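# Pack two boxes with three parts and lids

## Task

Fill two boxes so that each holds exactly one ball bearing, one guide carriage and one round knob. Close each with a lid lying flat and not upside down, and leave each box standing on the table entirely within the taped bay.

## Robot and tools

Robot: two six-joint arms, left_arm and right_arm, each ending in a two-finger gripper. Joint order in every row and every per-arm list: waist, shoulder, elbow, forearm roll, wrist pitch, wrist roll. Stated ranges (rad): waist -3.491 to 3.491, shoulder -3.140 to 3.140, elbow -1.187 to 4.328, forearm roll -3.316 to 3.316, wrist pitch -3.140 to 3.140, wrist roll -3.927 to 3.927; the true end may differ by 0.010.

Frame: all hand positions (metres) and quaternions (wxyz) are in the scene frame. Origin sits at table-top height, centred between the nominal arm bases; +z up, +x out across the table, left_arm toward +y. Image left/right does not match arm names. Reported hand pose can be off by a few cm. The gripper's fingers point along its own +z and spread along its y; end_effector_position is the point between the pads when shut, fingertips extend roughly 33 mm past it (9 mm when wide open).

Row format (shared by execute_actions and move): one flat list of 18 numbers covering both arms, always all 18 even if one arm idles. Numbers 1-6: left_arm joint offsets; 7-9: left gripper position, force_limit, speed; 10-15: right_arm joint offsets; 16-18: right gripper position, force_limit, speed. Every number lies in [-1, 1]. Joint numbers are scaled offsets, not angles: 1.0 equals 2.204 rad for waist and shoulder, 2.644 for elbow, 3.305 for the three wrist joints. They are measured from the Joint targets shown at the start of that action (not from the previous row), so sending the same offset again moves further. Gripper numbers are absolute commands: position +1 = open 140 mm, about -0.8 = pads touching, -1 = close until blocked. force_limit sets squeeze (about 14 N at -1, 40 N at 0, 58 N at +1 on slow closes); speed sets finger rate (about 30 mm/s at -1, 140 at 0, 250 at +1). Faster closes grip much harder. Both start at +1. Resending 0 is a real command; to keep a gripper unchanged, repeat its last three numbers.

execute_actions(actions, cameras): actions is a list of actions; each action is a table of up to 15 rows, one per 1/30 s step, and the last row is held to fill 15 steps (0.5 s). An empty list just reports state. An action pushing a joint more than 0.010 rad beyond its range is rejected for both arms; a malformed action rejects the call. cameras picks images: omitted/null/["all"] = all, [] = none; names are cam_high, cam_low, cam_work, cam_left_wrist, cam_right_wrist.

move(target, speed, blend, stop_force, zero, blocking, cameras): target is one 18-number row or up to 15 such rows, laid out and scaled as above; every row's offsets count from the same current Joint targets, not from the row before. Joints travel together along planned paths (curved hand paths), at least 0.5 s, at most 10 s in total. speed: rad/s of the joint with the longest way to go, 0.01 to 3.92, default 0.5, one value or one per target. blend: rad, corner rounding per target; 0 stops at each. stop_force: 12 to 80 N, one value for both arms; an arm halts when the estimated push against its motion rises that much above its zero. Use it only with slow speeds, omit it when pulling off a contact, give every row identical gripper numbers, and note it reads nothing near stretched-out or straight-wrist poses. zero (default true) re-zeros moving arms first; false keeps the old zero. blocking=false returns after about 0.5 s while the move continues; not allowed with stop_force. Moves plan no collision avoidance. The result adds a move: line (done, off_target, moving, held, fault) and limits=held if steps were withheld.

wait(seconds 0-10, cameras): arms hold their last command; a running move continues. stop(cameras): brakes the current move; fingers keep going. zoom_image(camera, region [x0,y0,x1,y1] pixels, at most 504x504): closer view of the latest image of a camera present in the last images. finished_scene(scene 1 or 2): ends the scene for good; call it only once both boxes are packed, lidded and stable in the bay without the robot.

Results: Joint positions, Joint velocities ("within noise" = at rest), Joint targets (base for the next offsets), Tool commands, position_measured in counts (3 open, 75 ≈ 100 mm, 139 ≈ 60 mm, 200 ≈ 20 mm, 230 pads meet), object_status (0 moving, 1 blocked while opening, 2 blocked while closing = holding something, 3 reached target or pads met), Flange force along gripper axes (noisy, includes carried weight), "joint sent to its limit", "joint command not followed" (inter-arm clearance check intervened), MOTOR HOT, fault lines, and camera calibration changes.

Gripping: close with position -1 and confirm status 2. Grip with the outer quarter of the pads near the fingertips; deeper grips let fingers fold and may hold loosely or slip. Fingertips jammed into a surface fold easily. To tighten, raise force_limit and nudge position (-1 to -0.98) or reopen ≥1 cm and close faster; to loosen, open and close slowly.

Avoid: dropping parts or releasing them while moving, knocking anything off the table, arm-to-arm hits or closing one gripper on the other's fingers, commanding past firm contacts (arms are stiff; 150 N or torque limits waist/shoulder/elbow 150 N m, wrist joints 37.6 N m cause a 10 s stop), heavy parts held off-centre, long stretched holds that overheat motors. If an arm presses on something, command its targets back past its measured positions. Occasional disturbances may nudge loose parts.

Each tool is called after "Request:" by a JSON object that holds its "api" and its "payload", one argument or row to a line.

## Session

Request:
{"api": "execute_actions", "payload": {
  "actions": []
}}

Scene clock: 0.00 s.
left_arm: end_effector_position=(+0.7294, +0.3721, +0.2930) position_measured=3 object_status=3 end_effector_quat_wxyz=(+0.187, +0.866, -0.101, +0.452) | right_arm: end_effector_position=(+0.6608, -0.9248, +0.1330) position_measured=3 object_status=3 end_effector_quat_wxyz=(-0.045, -0.562, +0.816, -0.126)
Joint positions: left_arm=[0.437 0.325 -0.167 1.252 -0.833 0.081] | right_arm=[-0.514 0.895 0.92 0.19 -1.405 0.157]
Joint velocities: within noise
Flange force (N): no reading
Joint targets: left_arm=[0.437 0.325 -0.167 1.252 -0.833 0.081] | right_arm=[-0.514 0.895 0.920 0.190 -1.405 0.157]
Tool commands: left_gripper/position=+1.0 left_gripper/force_limit=+1.0 left_gripper/speed=+1.0 right_gripper/position=+1.0 right_gripper/force_limit=+1.0 right_gripper/speed=+1.0
camera_calibration:
cam_left_wrist: T_world_to_cam=[[-0.339312, -0.923972, 0.176475, 0.557643], [-0.740451, 0.14664, -0.655918, 0.692048], [0.580172, -0.353232, -0.733913, 0.0690142], [0, 0, 0, 1]] pos_world=[0.661603, 0.438143, 0.406168]
cam_right_wrist: T_world_to_cam=[[-0.934528, 0.332651, -0.126498, 0.946574], [0.330988, 0.943002, 0.0345717, 0.666885], [0.130788, -0.00956097, -0.991364, 0.177316], [0, 0, 0, 1]] pos_world=[0.640679, -0.942057, 0.272468]

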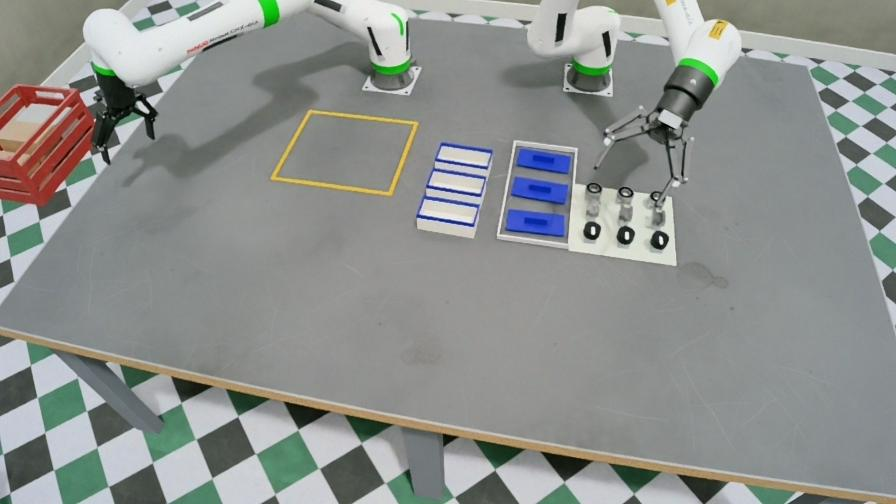

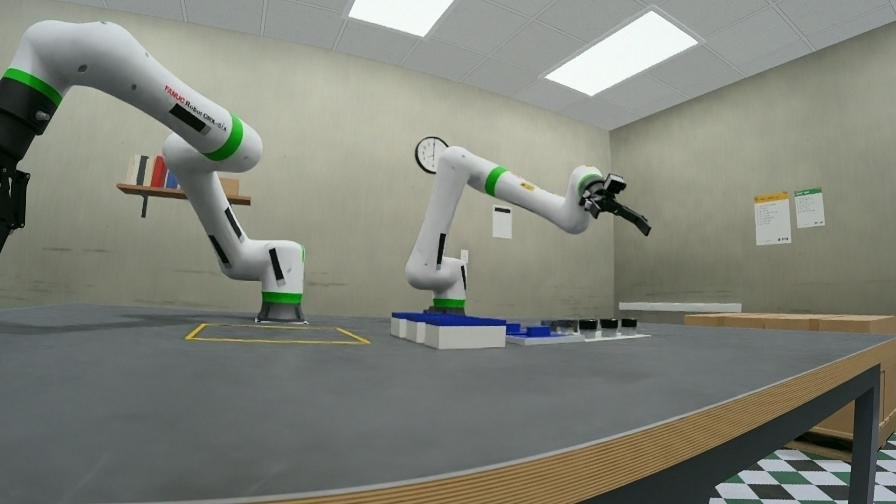

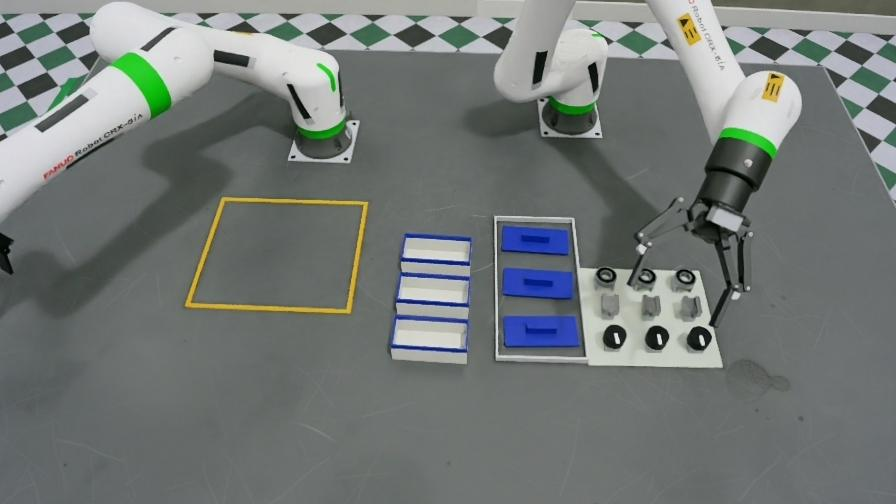

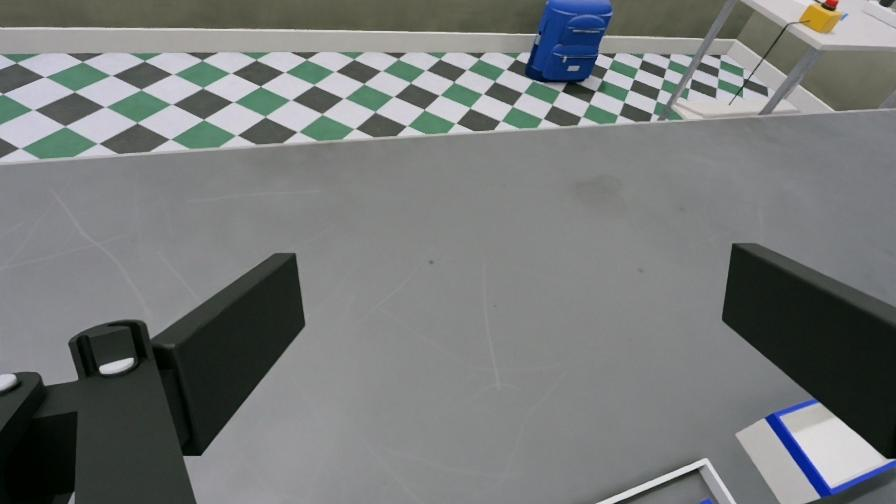

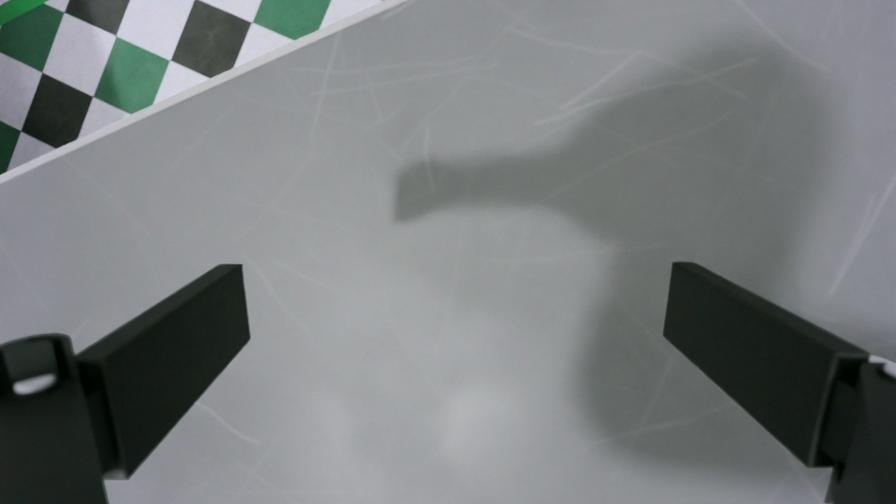

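Request:
{"api": "move", "payload": {
  "target": [-0.07775,-0.01284,0.10515,-0.37882,-0.16705,0.36333,0.2,0,-0.3,0.39338,-0.57486,-0.53631,-0.05779,-0.01029,-0.14766,0.43,0.1,-1],
  "speed": 0.7,
  "cameras": ["cam_work","cam_left_wrist"]
}}

Request:
{"api": "zoom_image", "payload": {
  "camera": "cam_work",
  "region": [380, 220, 600, 370]
}}

Scene clock: 17.47 s.
left_arm: end_effector_position=(+0.4935, +0.3339, +0.1411) position_measured=104 object_status=3 end_effector_quat_wxyz=(+0.000, +1.000, +0.001, +0.000) | right_arm: end_effector_position=(+0.3639, -0.3728, +0.1562) position_measured=75 object_status=3 end_effector_quat_wxyz=(-0.003, +0.707, -0.707, +0.001)
Joint positions: left_arm=[0.266 0.297 0.111 0 -1.386 1.282] | right_arm=[0.353 -0.371 -0.498 -0.001 -1.439 -0.331]
Joint velocities: within noise
Flange force (N): left_arm=[-2.8 1.1 0.2] | right_arm=[-0.8 0.3 0.7]
Joint targets: left_arm=[0.266 0.297 0.111 0.000 -1.386 1.282] | right_arm=[0.353 -0.371 -0.498 -0.001 -1.439 -0.331]
move: done
camera_calibration:
cam_left_wrist: T_world_to_cam=[[-0.0414042, -0.998426, -0.0378222, 0.377163], [-0.962144, 0.0296363, 0.270927, 0.441023], [-0.26938, 0.0476079, -0.961857, 0.398509], [0, 0, 0, 1]] pos_world=[0.547294, 0.344527, 0.278088]
Images, in order (width x height): cam_work 896x504, cam_left_wrist 896x504.

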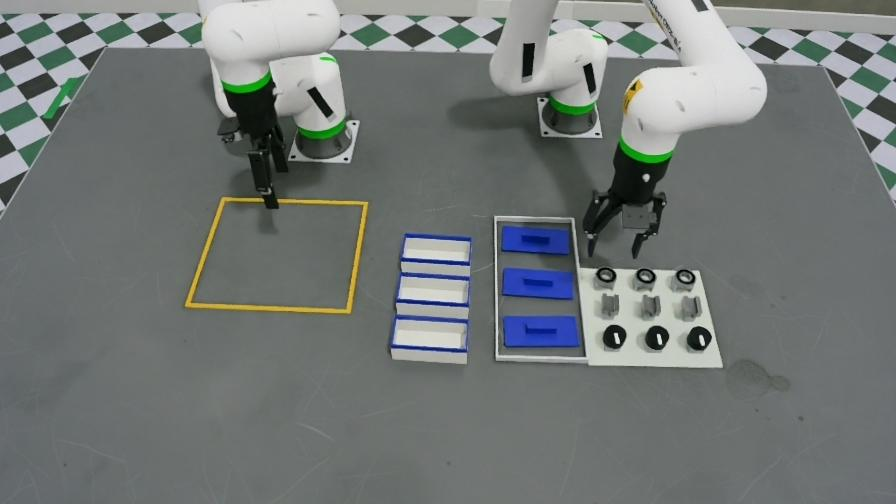

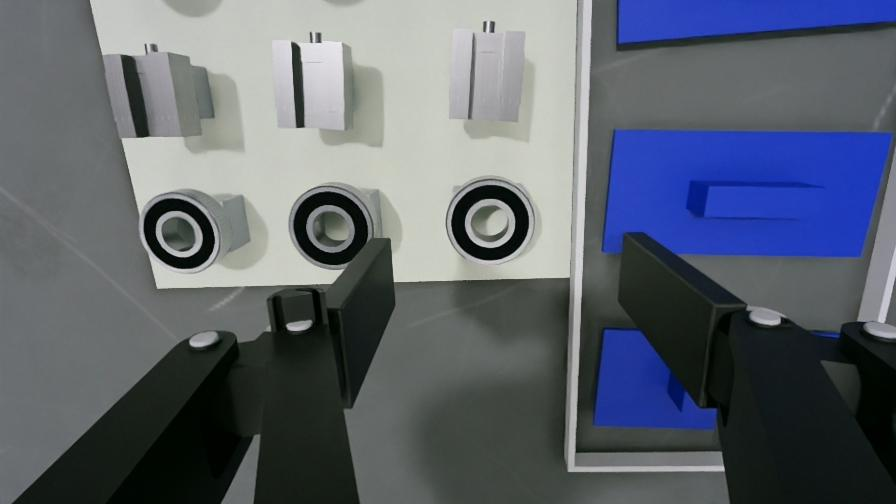

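Scaled by 2.291 from the camera's 896x504 image, which has a finer 1280x720 frame.

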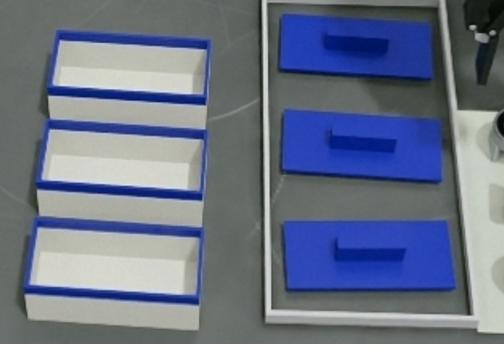

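Request:
{"api": "move", "payload": {
  "target": [
    [0.00104,0.02609,-0.0389,0,0.04852,-0.0007,0.2,0,-0.3,0,0,0,0,0,0,0.43,0.1,-1],
    [0.00104,0.02609,-0.0389,0,0.04852,-0.0007,-1,-0.3,-1,0,0,0,0,0,0,0.43,0.1,-1],
    [0.00104,0.00465,0.00499,0,-0.0009,-0.0007,-1,-0.3,-1,0,0,0,0,0,0,0.43,0.1,-1]
  ],
  "speed": 0.15,
  "cameras": ["cam_left_wrist"]
}}

Scene clock: 36.23 s.
left_arm: end_effector_position=(+0.4974, +0.3364, +0.1411) position_measured=162 object_status=2 end_effector_quat_wxyz=(+0.000, +1.000, +0.001, +0.000) | right_arm: end_effector_position=(+0.3639, -0.3728, +0.1562) position_measured=75 object_status=3 end_effector_quat_wxyz=(-0.003, +0.707, -0.707, +0.001)
Joint positions: left_arm=[0.268 0.307 0.124 0 -1.389 1.28] | right_arm=[0.353 -0.371 -0.498 -0.001 -1.439 -0.331]
Joint velocities: within noise
Flange force (N): left_arm=[-1.8 1.0 0.8] | right_arm=[0.1 -0.3 0.2]
Joint targets: left_arm=[0.268 0.307 0.124 0.000 -1.389 1.280] | right_arm=[0.353 -0.371 -0.498 -0.001 -1.439 -0.331]
move: done
camera_calibration:
cam_left_wrist: T_world_to_cam=[[-0.0414095, -0.998426, -0.0378206, 0.379827], [-0.962143, 0.0296419, 0.270927, 0.444795], [-0.26938, 0.0476078, -0.961856, 0.399467], [0, 0, 0, 1]] pos_world=[0.551294, 0.347027, 0.278088]
Images, in order (width x height): cam_left_wrist 896x504.

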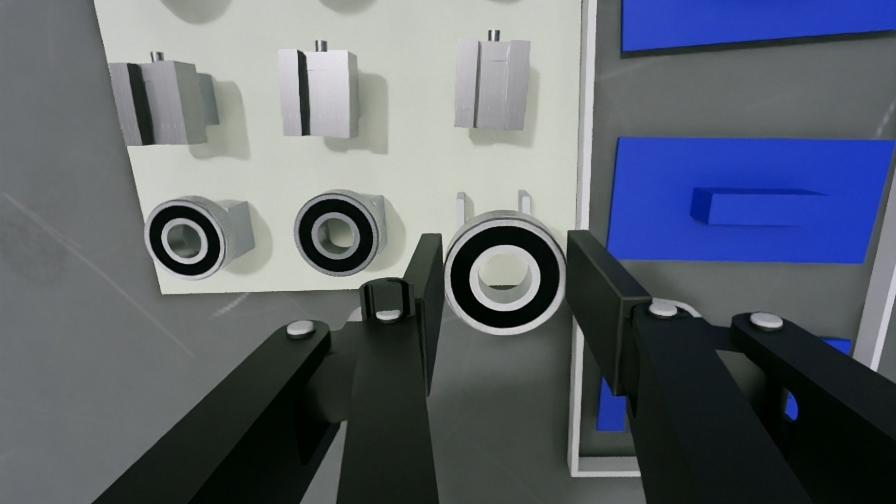

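Request:
{"api": "move", "payload": {
  "target": [-0.26777,0.03511,0.03887,0,-0.00768,0.17857,-1,-0.3,-1,0,0,0,0,0,0,0.43,0.1,-1],
  "speed": 0.6,
  "cameras": ["cam_left_wrist"]
}}

Scene clock: 52.83 s.
left_arm: end_effector_position=(+0.4512, +0.0095, +0.1411) position_measured=162 object_status=2 end_effector_quat_wxyz=(+0.000, +1.000, +0.001, +0.000) | right_arm: end_effector_position=(+0.3639, -0.3728, +0.1562) position_measured=75 object_status=3 end_effector_quat_wxyz=(-0.003, +0.707, -0.707, +0.001)
Joint positions: left_arm=[-0.322 0.384 0.227 0 -1.414 1.87] | right_arm=[0.353 -0.371 -0.498 -0.001 -1.439 -0.331]
Joint velocities: within noise
Flange force (N): left_arm=[-2.2 0.2 1.0] | right_arm=[-0.6 -0.1 0.3]
Joint targets: left_arm=[-0.322 0.384 0.227 0.000 -1.414 1.870] | right_arm=[0.353 -0.371 -0.498 -0.001 -1.439 -0.331]
move: done
camera_calibration:
cam_left_wrist: T_world_to_cam=[[-0.0412119, -0.99842, -0.0381966, 0.0515279], [-0.962147, 0.029349, 0.270948, 0.40994], [-0.269398, 0.0479169, -0.961836, 0.402556], [0, 0, 0, 1]] pos_world=[0.504994, 0.0201259, 0.278089]
Images, in order (width x height): cam_left_wrist 896x504.

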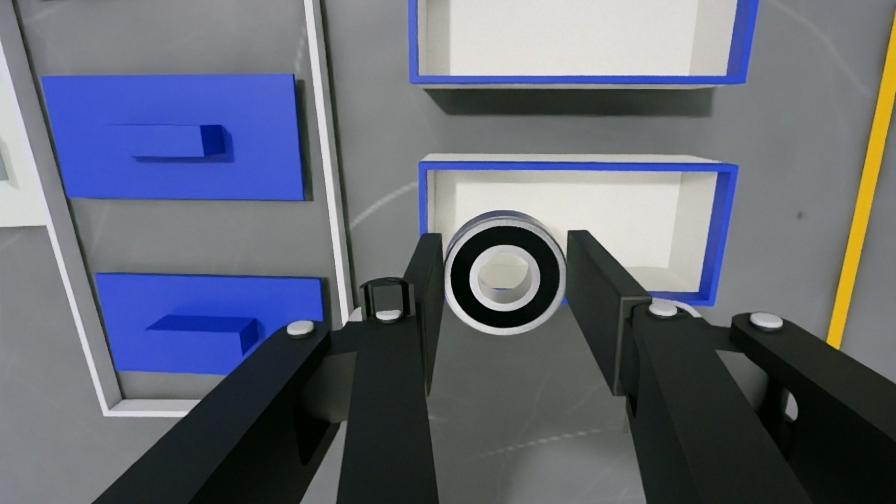

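Request:
{"api": "move", "payload": {
  "target": [-0.00353,0.01296,-0.04387,0,0.04373,-0.00794,-1,-0.3,-1,0,0,0,0,0,0,0.43,0.1,-1],
  "speed": 0.2,
  "cameras": ["cam_work"]
}}

Request:
{"api": "zoom_image", "payload": {
  "camera": "cam_work",
  "region": [390, 215, 490, 295]
}}

Scene clock: 69.27 s.
left_arm: end_effector_position=(+0.4457, +0.0065, +0.0761) position_measured=162 object_status=2 end_effector_quat_wxyz=(+0.000, +1.000, -0.016, +0.000) | right_arm: end_effector_position=(+0.3639, -0.3728, +0.1562) position_measured=75 object_status=3 end_effector_quat_wxyz=(-0.003, +0.707, -0.707, +0.001)
Joint positions: left_arm=[-0.329 0.413 0.111 0 -1.269 1.844] | right_arm=[0.353 -0.371 -0.498 -0.001 -1.439 -0.331]
Joint velocities: within noise
Flange force (N): left_arm=[-3.2 -0.2 1.4] | right_arm=[-0.4 -0.1 0.1]
Joint targets: left_arm=[-0.329 0.413 0.111 0.000 -1.269 1.844] | right_arm=[0.353 -0.371 -0.498 -0.001 -1.439 -0.331]
move: done
Images, in order (width x height): cam_work 896x504.

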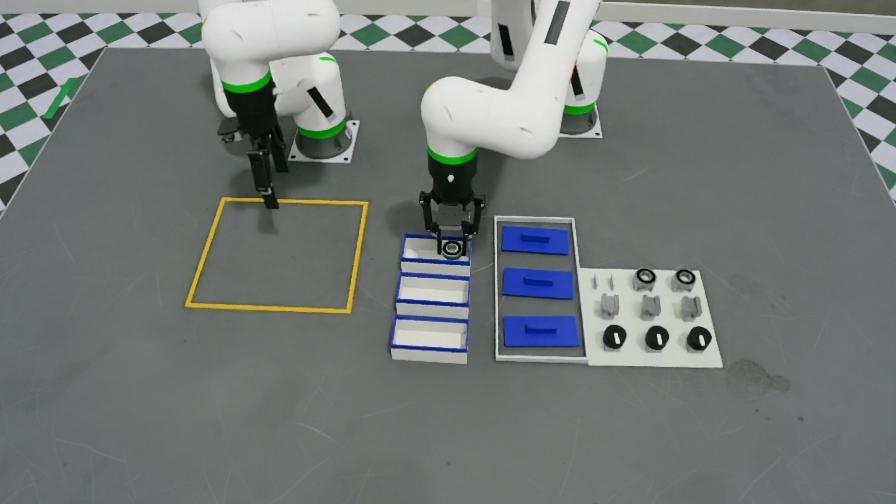

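Scaled by 5.040 from the camera's 896x504 image, which has a finer 1280x720 frame.

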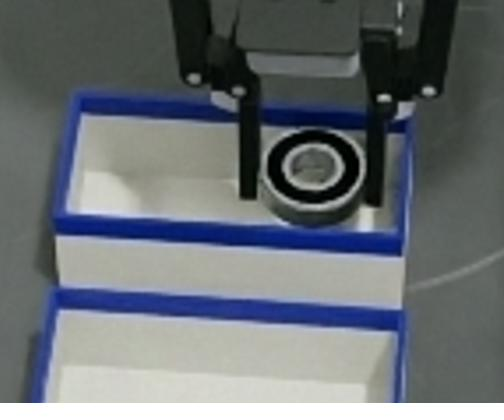

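Request:
{"api": "move", "payload": {
  "target": [0,0.01371,-0.01831,0,0.02379,0,-1,-0.3,-1,0,0,0,0,0,0,0.43,0.1,-1],
  "speed": 0.04,
  "stop_force": 12,
  "cameras": []
}}

Scene clock: 76.03 s.
left_arm: end_effector_position=(+0.4458, +0.0064, +0.0445) position_measured=162 object_status=2 end_effector_quat_wxyz=(+0.000, +1.000, -0.016, +0.000) | right_arm: end_effector_position=(+0.3639, -0.3728, +0.1562) position_measured=75 object_status=3 end_effector_quat_wxyz=(-0.003, +0.707, -0.707, +0.001)
Joint positions: left_arm=[-0.329 0.439 0.069 0 -1.202 1.844] | right_arm=[0.353 -0.371 -0.498 -0.001 -1.439 -0.331]
Joint velocities: within noise
Flange force (N): left_arm=[-3.2 -3.0 -17.1] | right_arm=[-0.5 0.1 -0.2]
Joint targets: left_arm=[-0.329 0.439 0.069 0.000 -1.202 1.844] | right_arm=[0.353 -0.371 -0.498 -0.001 -1.439 -0.331]
move: contact (left_arm); left_arm: the wrist pitch is farthest, 0.012 rad from its target
No camera images: "cameras" was empty.

Request:
{"api": "move", "payload": {
  "target": [
    [0,0,0,0,0,0,-0.22,-0.3,-1,0,0,0,0,0,0,0.43,0.1,-1],
    [0,-0.01942,0.02997,0,-0.03656,0,-0.22,-0.3,-1,0,0,0,0,0,0,0.43,0.1,-1],
    [-0.02849,0.00172,0.05464,0,-0.0422,0.01867,-0.8,-0.2,-0.3,0,0,0,0,0,0,0.43,0.1,-1],
    [-0.02849,0.0204,0.02384,0,-0.0051,0.01867,-0.8,-0.2,-0.3,0,0,0,0,0,0,0.43,0.1,-1]
  ],
  "speed": [0.15,0.15,0.2,0.15],
  "cameras": ["cam_left_wrist"]
}}

Scene clock: 101.33 s.
left_arm: end_effector_position=(+0.4445, -0.0320, +0.0436) position_measured=229 object_status=3 end_effector_quat_wxyz=(+0.000, +1.000, -0.017, +0.000) | right_arm: end_effector_position=(+0.3639, -0.3728, +0.1562) position_measured=75 object_status=3 end_effector_quat_wxyz=(-0.003, +0.707, -0.707, +0.001)
Joint positions: left_arm=[-0.392 0.484 0.132 0 -1.219 1.906] | right_arm=[0.353 -0.371 -0.498 -0.001 -1.439 -0.331]
Joint velocities: within noise
Flange force (N): left_arm=[-2.1 -0.5 -0.5] | right_arm=[-0.2 0.1 0.2]
Joint targets: left_arm=[-0.392 0.484 0.132 0.000 -1.219 1.906] | right_arm=[0.353 -0.371 -0.498 -0.001 -1.439 -0.331]
move: done
camera_calibration:
cam_left_wrist: T_world_to_cam=[[-0.0761116, -0.996381, -0.0378376, 0.0217215], [-0.960888, 0.0631609, 0.269638, 0.431791], [-0.266272, 0.0568803, -0.962218, 0.307822], [0, 0, 0, 1]] pos_world=[0.498521, -0.0231385, 0.180587]
Images, in order (width x height): cam_left_wrist 896x504.

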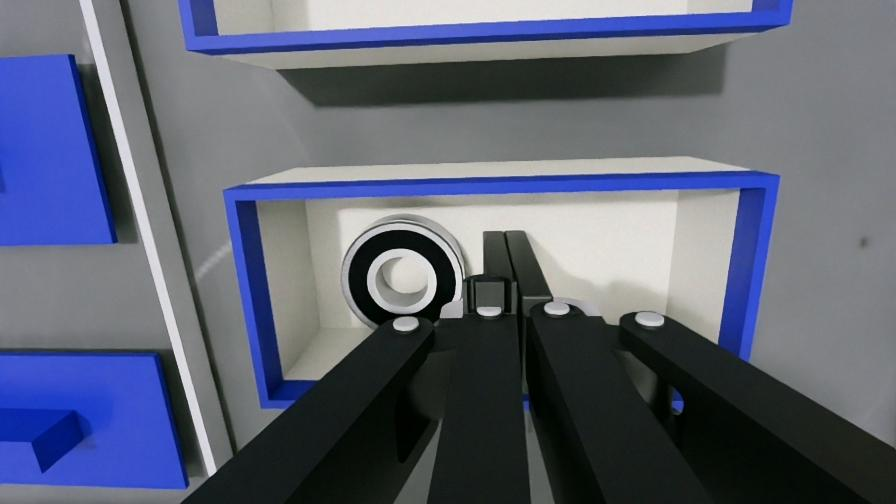

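Request:
{"api": "move", "payload": {
  "target": [0.01486,-0.0111,-0.01349,0,0.00339,-0.00991,-0.8,-0.2,-0.3,0,0,0,0,0,0,0.43,0.1,-1],
  "speed": 0.05,
  "stop_force": 15,
  "cameras": ["cam_left_wrist"]
}}

Scene clock: 109.37 s.
left_arm: end_effector_position=(+0.4452, -0.0117, +0.0436) position_measured=229 object_status=3 end_effector_quat_wxyz=(+0.000, +1.000, -0.017, +0.000) | right_arm: end_effector_position=(+0.3639, -0.3728, +0.1562) position_measured=75 object_status=3 end_effector_quat_wxyz=(-0.003, +0.707, -0.707, +0.001)
Joint positions: left_arm=[-0.359 0.459 0.097 0 -1.208 1.873] | right_arm=[0.353 -0.371 -0.498 -0.001 -1.439 -0.331]
Joint velocities: within noise
Flange force (N): left_arm=[-2.4 0.0 -0.4] | right_arm=[-0.1 0.0 0.3]
Joint targets: left_arm=[-0.359 0.459 0.097 0.000 -1.208 1.873] | right_arm=[0.353 -0.371 -0.498 -0.001 -1.439 -0.331]
move: done
camera_calibration:
cam_left_wrist: T_world_to_cam=[[-0.0761116, -0.996381, -0.0378376, 0.0420013], [-0.960888, 0.0631609, 0.269638, 0.431182], [-0.266272, 0.0568803, -0.962218, 0.306854], [0, 0, 0, 1]] pos_world=[0.499221, -0.00283847, 0.180587]
Images, in order (width x height): cam_left_wrist 896x504.

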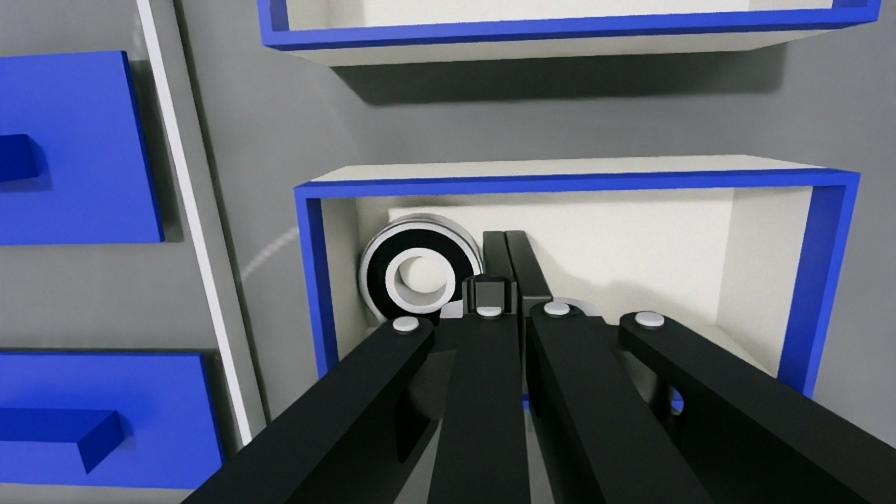

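Request:
{"api": "move", "payload": {
  "target": [
    [0,-0.0203,0.0288,0,-0.0369,0,-0.8,-0.2,-0.3,0,0,0,0,0,0,0.43,0.1,-1],
    [0.27,0.01193,0.1028,0,-0.07454,-0.16996,-0.8,-0.2,-0.3,0,0,0,0,0,0,0.43,0.1,-1],
    [0.27,0.01193,0.1028,0,-0.07454,-0.16996,0.2,0,-0.3,0,0,0,0,0,0,0.43,0.1,-1]
  ],
  "speed": [0.2,0.6,0.6],
  "blend": [0.03,0,0],
  "cameras": ["cam_left_wrist"]
}}

Request:
{"api": "zoom_image", "payload": {
  "camera": "cam_left_wrist",
  "region": [220, 120, 620, 380]
}}

Scene clock: 125.13 s.
left_arm: end_effector_position=(+0.5677, +0.3363, +0.1410) position_measured=104 object_status=0 end_effector_quat_wxyz=(+0.000, +1.000, +0.000, +0.000) | right_arm: end_effector_position=(+0.3639, -0.3728, +0.1562) position_measured=75 object_status=3 end_effector_quat_wxyz=(-0.003, +0.707, -0.707, +0.001)
Joint positions: left_arm=[0.236 0.485 0.368 0 -1.454 1.311] | right_arm=[0.353 -0.371 -0.498 -0.001 -1.439 -0.331]
Joint velocities: within noise
Flange force (N): left_arm=[-1.2 1.2 0.3] | right_arm=[-0.1 -0.3 0.2]
Joint targets: left_arm=[0.236 0.485 0.368 0.000 -1.454 1.311] | right_arm=[0.353 -0.371 -0.498 -0.001 -1.439 -0.331]
move: done
camera_calibration:
cam_left_wrist: T_world_to_cam=[[-0.0430907, -0.998349, -0.0379744, 0.383593], [-0.962253, 0.0312491, 0.270356, 0.512041], [-0.268723, 0.0481908, -0.962011, 0.417723], [0, 0, 0, 1]] pos_world=[0.621494, 0.346828, 0.277988]
Images, in order (width x height): cam_left_wrist 896x504.

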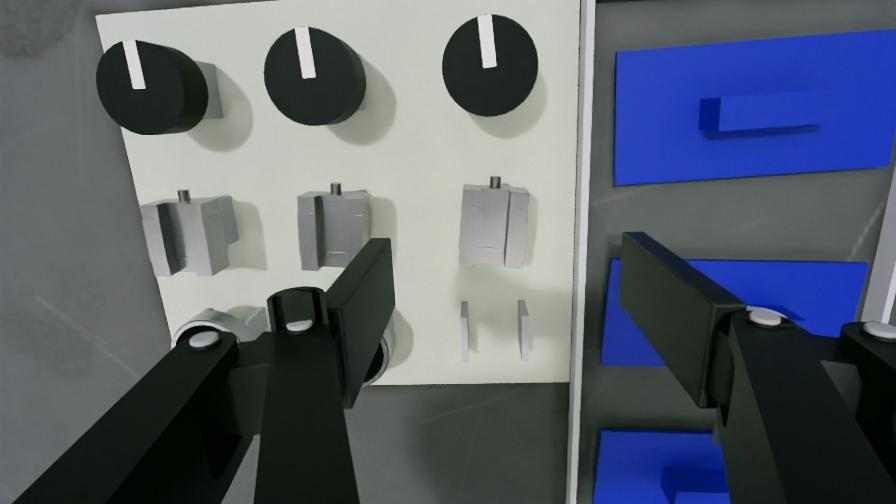

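Scaled by 1.260 from the camera's 896x504 image, which has a finer 1280x720 frame.

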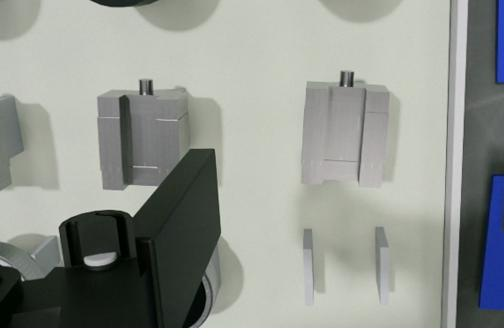

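Request:
{"api": "move", "payload": {
  "target": [
    [0,0.01613,-0.04485,0,0.04663,0,0.2,0,-0.3,0,0,0,0,0,0,0.43,0.1,-1],
    [0,0.01613,-0.04485,0,0.04663,0,-1,-0.3,-1,0,0,0,0,0,0,0.43,0.1,-1],
    [0,0,0,0,0,0,-1,-0.3,-1,0,0,0,0,0,0,0.43,0.1,-1],
    [-0.31101,-0.00068,-0.01859,0,0.01442,0.19713,-1,-0.3,-1,0,0,0,0,0,0,0.43,0.1,-1]
  ],
  "speed": [0.15,0.15,0.15,0.6],
  "cameras": ["cam_left_wrist"]
}}

Scene clock: 144.23 s.
left_arm: end_effector_position=(+0.4428, -0.0690, +0.1210) position_measured=180 object_status=2 end_effector_quat_wxyz=(+0.000, +1.000, -0.017, +0.000) | right_arm: end_effector_position=(+0.3639, -0.3728, +0.1562) position_measured=75 object_status=3 end_effector_quat_wxyz=(-0.003, +0.707, -0.707, +0.001)
Joint positions: left_arm=[-0.45 0.484 0.319 0 -1.406 1.963] | right_arm=[0.353 -0.371 -0.498 -0.001 -1.439 -0.331]
Joint velocities: within noise
Flange force (N): left_arm=[-3.3 -0.9 1.2] | right_arm=[-0.4 0.1 0.7]
Joint targets: left_arm=[-0.450 0.484 0.319 0.000 -1.406 1.963] | right_arm=[0.353 -0.371 -0.498 -0.001 -1.439 -0.331]
move: done
camera_calibration:
cam_left_wrist: T_world_to_cam=[[-0.076728, -0.996327, -0.0380133, -0.0120822], [-0.960618, 0.0636582, 0.270482, 0.411407], [-0.267069, 0.0572698, -0.961974, 0.38434], [0, 0, 0, 1]] pos_world=[0.496923, -0.0602384, 0.257988]
Images, in order (width x height): cam_left_wrist 896x504.

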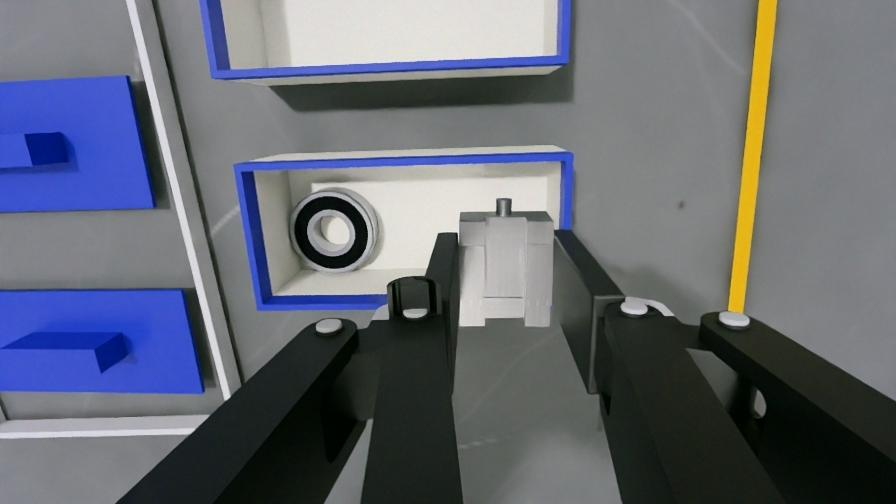

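Request:
{"api": "move", "payload": {
  "target": [0,0.01633,-0.03603,0,0.0397,0,-1,-0.3,-1,0,0,0,0,0,0,0.43,0.1,-1],
  "speed": 0.15,
  "cameras": ["cam_left_wrist","cam_work"]
}}

Request:
{"api": "zoom_image", "payload": {
  "camera": "cam_work",
  "region": [390, 215, 490, 295]
}}

Scene clock: 150.40 s.
left_arm: end_effector_position=(+0.4429, -0.0691, +0.0590) position_measured=180 object_status=2 end_effector_quat_wxyz=(+0.000, +1.000, -0.017, +0.000) | right_arm: end_effector_position=(+0.3639, -0.3728, +0.1562) position_measured=75 object_status=3 end_effector_quat_wxyz=(-0.003, +0.707, -0.707, +0.001)
Joint positions: left_arm=[-0.45 0.52 0.224 0 -1.275 1.963] | right_arm=[0.353 -0.371 -0.498 -0.001 -1.439 -0.331]
Joint velocities: within noise
Flange force (N): left_arm=[-2.8 -0.5 0.7] | right_arm=[-0.4 0.2 0.3]
Joint targets: left_arm=[-0.450 0.520 0.224 0.000 -1.275 1.963] | right_arm=[0.353 -0.371 -0.498 -0.001 -1.439 -0.331]
move: done
camera_calibration:
cam_left_wrist: T_world_to_cam=[[-0.0767558, -0.996321, -0.0381087, -0.0144983], [-0.960616, 0.0636591, 0.270488, 0.428277], [-0.267067, 0.0573694, -0.961969, 0.324735], [0, 0, 0, 1]] pos_world=[0.497023, -0.0603385, 0.195988]
Images, in order (width x height): cam_work 896x504, cam_left_wrist 896x504.

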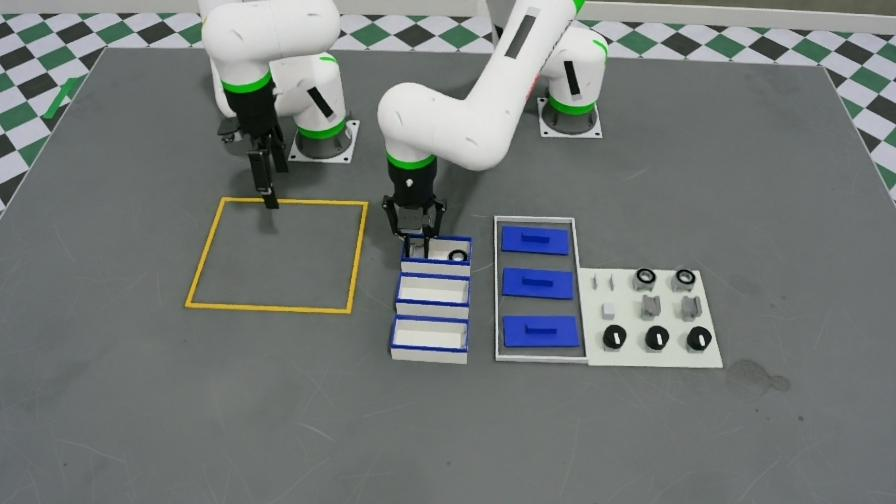

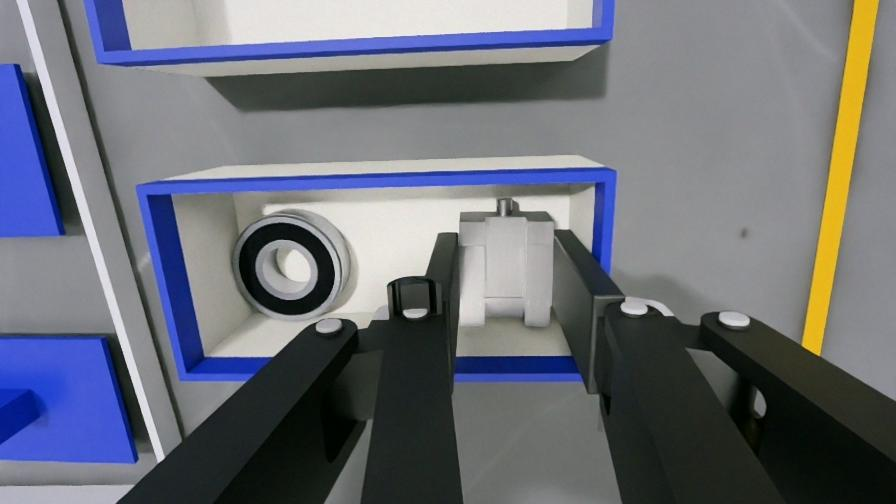

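Scaled by 5.040 from the camera's 896x504 image, which has a finer 1280x720 frame.

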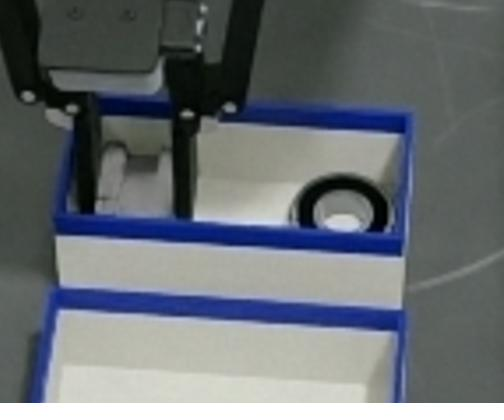

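Request:
{"api": "move", "payload": {
  "target": [0,0.00623,-0.00885,0,0.01124,0,-1,-0.3,-1,0,0,0,0,0,0,0.43,0.1,-1],
  "speed": 0.03,
  "stop_force": 12,
  "cameras": []
}}

Scene clock: 156.70 s.
left_arm: end_effector_position=(+0.4429, -0.0692, +0.0463) position_measured=180 object_status=2 end_effector_quat_wxyz=(+0.000, +1.000, -0.017, +0.000) | right_arm: end_effector_position=(+0.3639, -0.3728, +0.1562) position_measured=75 object_status=3 end_effector_quat_wxyz=(-0.003, +0.707, -0.707, +0.001)
Joint positions: left_arm=[-0.45 0.529 0.208 0 -1.249 1.963] | right_arm=[0.353 -0.371 -0.498 -0.001 -1.439 -0.331]
Joint velocities: within noise
Flange force (N): left_arm=[-2.4 -1.5 -10.4] | right_arm=[-0.1 -0.2 0.1]
Joint targets: left_arm=[-0.450 0.529 0.208 0.000 -1.249 1.963] | right_arm=[0.353 -0.371 -0.498 -0.001 -1.439 -0.331]
move: contact (left_arm); left_arm: the wrist pitch is farthest, 0.011 rad from its target
No camera images: "cameras" was empty.

Request:
{"api": "move", "payload": {
  "target": [
    [0,0,0,0,0,0,-0.36,-0.3,-1,0,0,0,0,0,0,0.43,0.1,-1],
    [0,-0.0204,0.04225,0,-0.04772,0,-0.36,-0.3,-1,0,0,0,0,0,0,0.43,0.1,-1],
    [0.299,0.08144,0.19047,0,-0.09831,-0.18899,0.2,0,-0.3,0,0,0,0,0,0,0.43,0.1,-1],
    [0.299,0.08741,0.14213,0,-0.05566,-0.18899,0.2,0,-0.3,0,0,0,0,0,0,0.43,0.1,-1],
    [0.299,0.08741,0.14213,0,-0.05566,-0.18899,-1,-0.3,-1,0,0,0,0,0,0,0.43,0.1,-1],
    [0.299,0.08144,0.19047,0,-0.09831,-0.18899,-1,-0.3,-1,0,0,0,0,0,0,0.43,0.1,-1]
  ],
  "speed": [0.2,0.2,0.6,0.2,0.2,0.2],
  "cameras": ["cam_left_wrist"]
}}

Scene clock: 177.27 s.
left_arm: end_effector_position=(+0.6446, +0.3376, +0.1407) position_measured=167 object_status=2 end_effector_quat_wxyz=(+0.000, +1.000, +0.000, +0.000) | right_arm: end_effector_position=(+0.3639, -0.3728, +0.1562) position_measured=75 object_status=3 end_effector_quat_wxyz=(-0.003, +0.707, -0.707, +0.001)
Joint positions: left_arm=[0.209 0.709 0.711 0 -1.574 1.338] | right_arm=[0.353 -0.371 -0.498 -0.001 -1.439 -0.331]
Joint velocities: within noise
Flange force (N): left_arm=[-3.1 0.9 0.9] | right_arm=[0.0 -0.4 0.1]
Joint targets: left_arm=[0.209 0.709 0.711 0.000 -1.574 1.338] | right_arm=[0.353 -0.371 -0.498 -0.001 -1.439 -0.331]
move: done
camera_calibration:
cam_left_wrist: T_world_to_cam=[[-0.0427035, -0.998378, -0.0376543, 0.387948], [-0.962133, 0.0309392, 0.270817, 0.586069], [-0.269213, 0.0477933, -0.961894, 0.438507], [0, 0, 0, 1]] pos_world=[0.698495, 0.348228, 0.277688]
Images, in order (width x height): cam_left_wrist 896x504.

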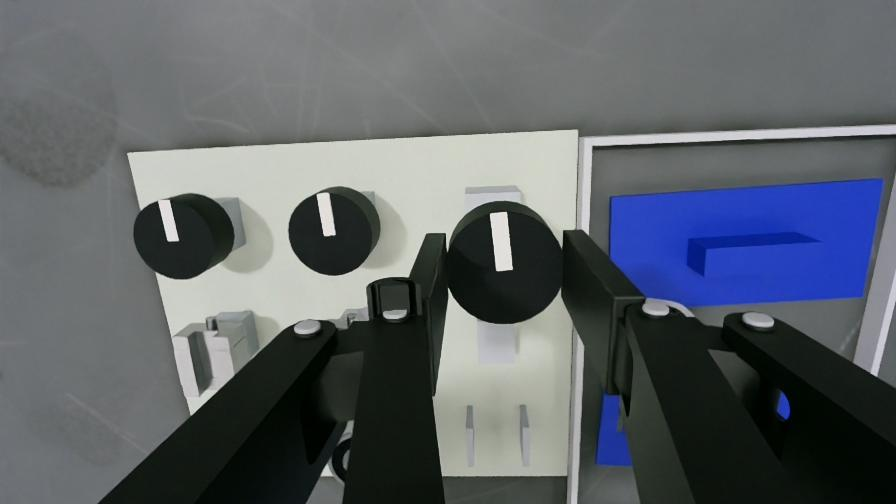

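Request:
{"api": "move", "payload": {
  "target": [
    [-0.26938,-0.12917,-0.18007,0,0.05828,0.16947,-1,-0.3,-1,0,0,0,0,0,0,0.43,0.1,-1],
    [-0.26938,-0.11429,-0.21144,0,0.0933,0.16947,-1,-0.3,-1,0,0,0,0,0,0,0.43,0.1,-1]
  ],
  "speed": [0.6,0.15],
  "cameras": ["cam_left_wrist","cam_work"]
}}

Request:
{"api": "zoom_image", "payload": {
  "camera": "cam_work",
  "region": [390, 215, 490, 295]
}}

Scene clock: 187.60 s.
left_arm: end_effector_position=(+0.4439, -0.0270, +0.0673) position_measured=167 object_status=2 end_effector_quat_wxyz=(+0.000, +1.000, -0.017, +0.000) | right_arm: end_effector_position=(+0.3639, -0.3728, +0.1562) position_measured=75 object_status=3 end_effector_quat_wxyz=(-0.003, +0.707, -0.707, +0.001)
Joint positions: left_arm=[-0.385 0.457 0.152 0 -1.265 1.898] | right_arm=[0.353 -0.371 -0.498 -0.001 -1.439 -0.331]
Joint velocities: within noise
Flange force (N): left_arm=[-2.5 -0.1 0.1] | right_arm=[-0.4 -0.5 0.1]
Joint targets: left_arm=[-0.385 0.457 0.152 0.000 -1.265 1.898] | right_arm=[0.353 -0.371 -0.498 -0.001 -1.439 -0.331]
move: done
camera_calibration:
cam_left_wrist: T_world_to_cam=[[-0.0759881, -0.996394, -0.0377454, 0.0274777], [-0.960821, 0.0630507, 0.269903, 0.424392], [-0.26655, 0.056776, -0.962147, 0.330401], [0, 0, 0, 1]] pos_world=[0.497921, -0.0181385, 0.204387]
Images, in order (width x height): cam_work 896x504, cam_left_wrist 896x504.

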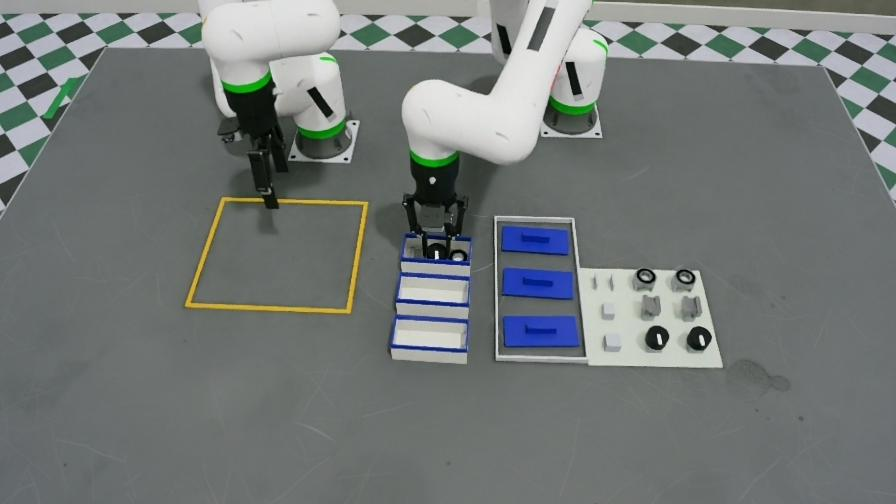

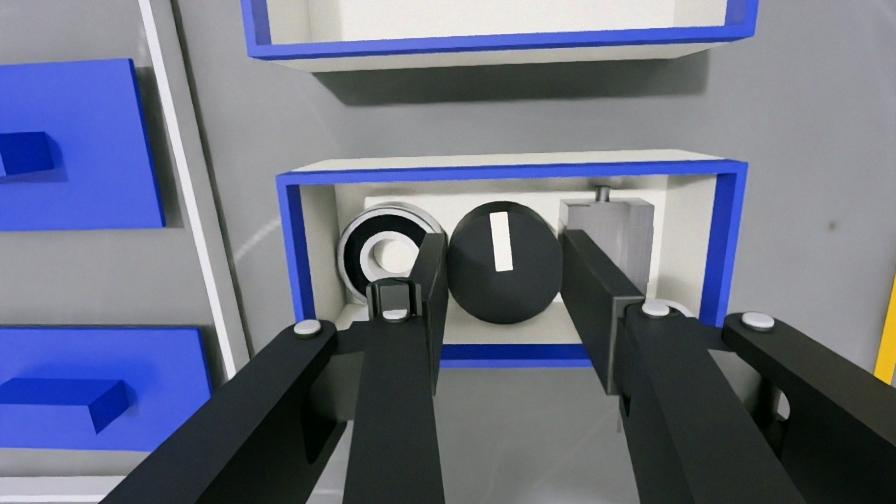

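Scaled by 5.040 from the camera's 896x504 image, which has a finer 1280x720 frame.

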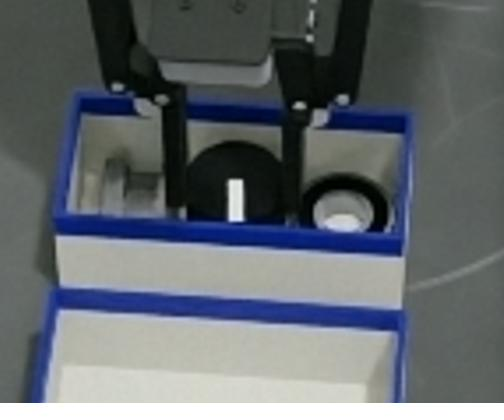

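Request:
{"api": "move", "payload": {
  "target": [0,0.00567,-0.008,0,0.01018,0,-1,-0.3,-1,0,0,0,0,0,0,0.43,0.1,-1],
  "speed": 0.03,
  "stop_force": 12,
  "cameras": []
}}

Scene clock: 193.63 s.
left_arm: end_effector_position=(+0.4440, -0.0271, +0.0541) position_measured=167 object_status=2 end_effector_quat_wxyz=(+0.000, +1.000, -0.017, +0.000) | right_arm: end_effector_position=(+0.3639, -0.3728, +0.1562) position_measured=75 object_status=3 end_effector_quat_wxyz=(-0.003, +0.707, -0.707, +0.001)
Joint positions: left_arm=[-0.385 0.467 0.135 0.001 -1.237 1.898] | right_arm=[0.353 -0.371 -0.498 -0.001 -1.439 -0.331]
Joint velocities: within noise
Flange force (N): left_arm=[-4.0 -5.6 -20.5] | right_arm=[-0.3 0.0 0.3]
Joint targets: left_arm=[-0.385 0.467 0.135 0.000 -1.237 1.898] | right_arm=[0.353 -0.371 -0.498 -0.001 -1.439 -0.331]
move: contact (left_arm)
No camera images: "cameras" was empty.

Request:
{"api": "move", "payload": {
  "target": [
    [0,0,0,0,0,0,-0.2,-0.3,-1,0,0,0,0,0,0,0.43,0.1,-1],
    [0,-0.01937,0.03778,0,-0.04369,0,-0.2,-0.3,-1,0,0,0,0,0,0,0.43,0.1,-1],
    [0.1784,-0.18739,-0.11642,0,-0.03237,-0.59897,-0.2,-0.3,-1,0,0,0,0,0,0,0.43,0.1,-1]
  ],
  "speed": [0.15,0.15,0.8],
  "cameras": ["cam_left_wrist","cam_work"]
}}

Request:
{"api": "zoom_image", "payload": {
  "camera": "cam_work",
  "region": [390, 215, 490, 295]
}}

Scene clock: 210.27 s.
left_arm: end_effector_position=(+0.3814, +0.1877, +0.1409) position_measured=154 object_status=3 end_effector_quat_wxyz=(+0.001, +0.689, -0.724, +0.000) | right_arm: end_effector_position=(+0.3639, -0.3728, +0.1562) position_measured=75 object_status=3 end_effector_quat_wxyz=(-0.003, +0.707, -0.707, +0.001)
Joint positions: left_arm=[0.009 0.054 -0.173 0 -1.344 -0.082] | right_arm=[0.353 -0.371 -0.498 -0.001 -1.439 -0.331]
Joint velocities: within noise
Flange force (N): left_arm=[1.3 1.5 -0.3] | right_arm=[-0.1 0.0 0.2]
Joint targets: left_arm=[0.009 0.054 -0.173 0.000 -1.344 -0.082] | right_arm=[0.353 -0.371 -0.498 -0.001 -1.439 -0.331]
move: done
camera_calibration:
cam_left_wrist: T_world_to_cam=[[-0.995084, 0.091821, -0.0371115, 0.385612], [0.0784963, 0.959718, 0.269777, -0.233725], [0.0603878, 0.265538, -0.962207, 0.208398], [0, 0, 0, 1]] pos_world=[0.389478, 0.133565, 0.277886]
Images, in order (width x height): cam_work 896x504, cam_left_wrist 896x504.

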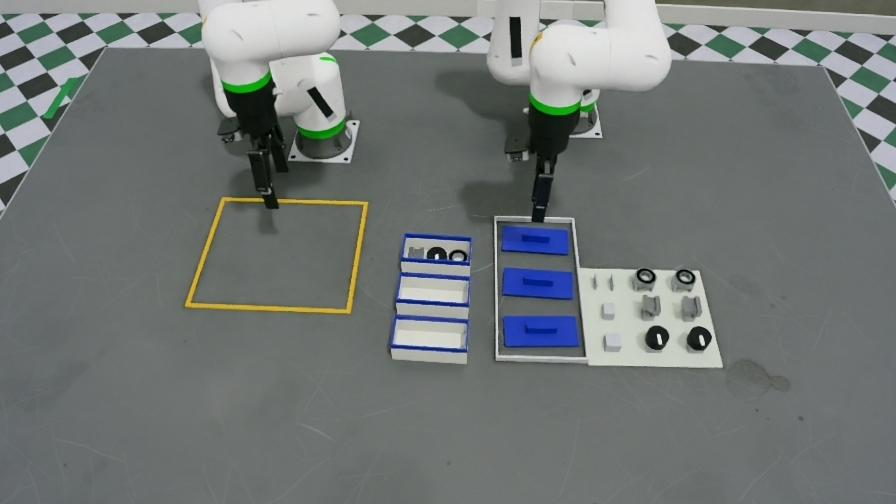

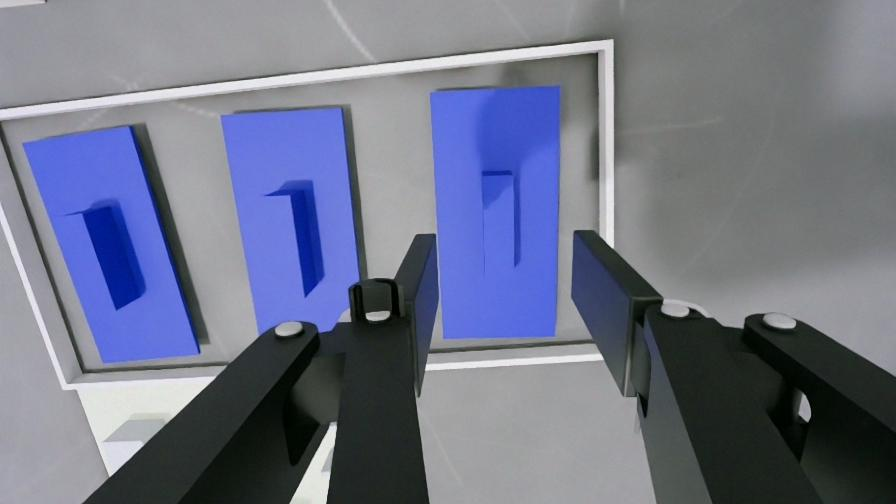

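Scaled by 5.040 from the camera's 896x504 image, which has a finer 1280x720 frame.

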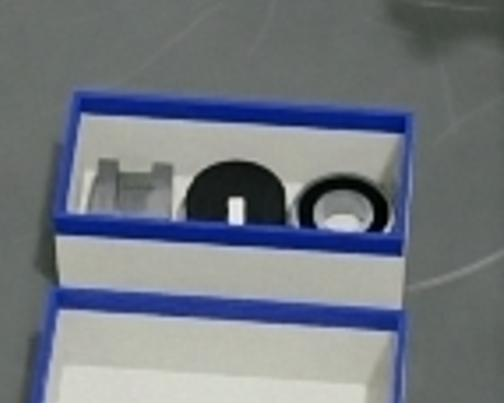

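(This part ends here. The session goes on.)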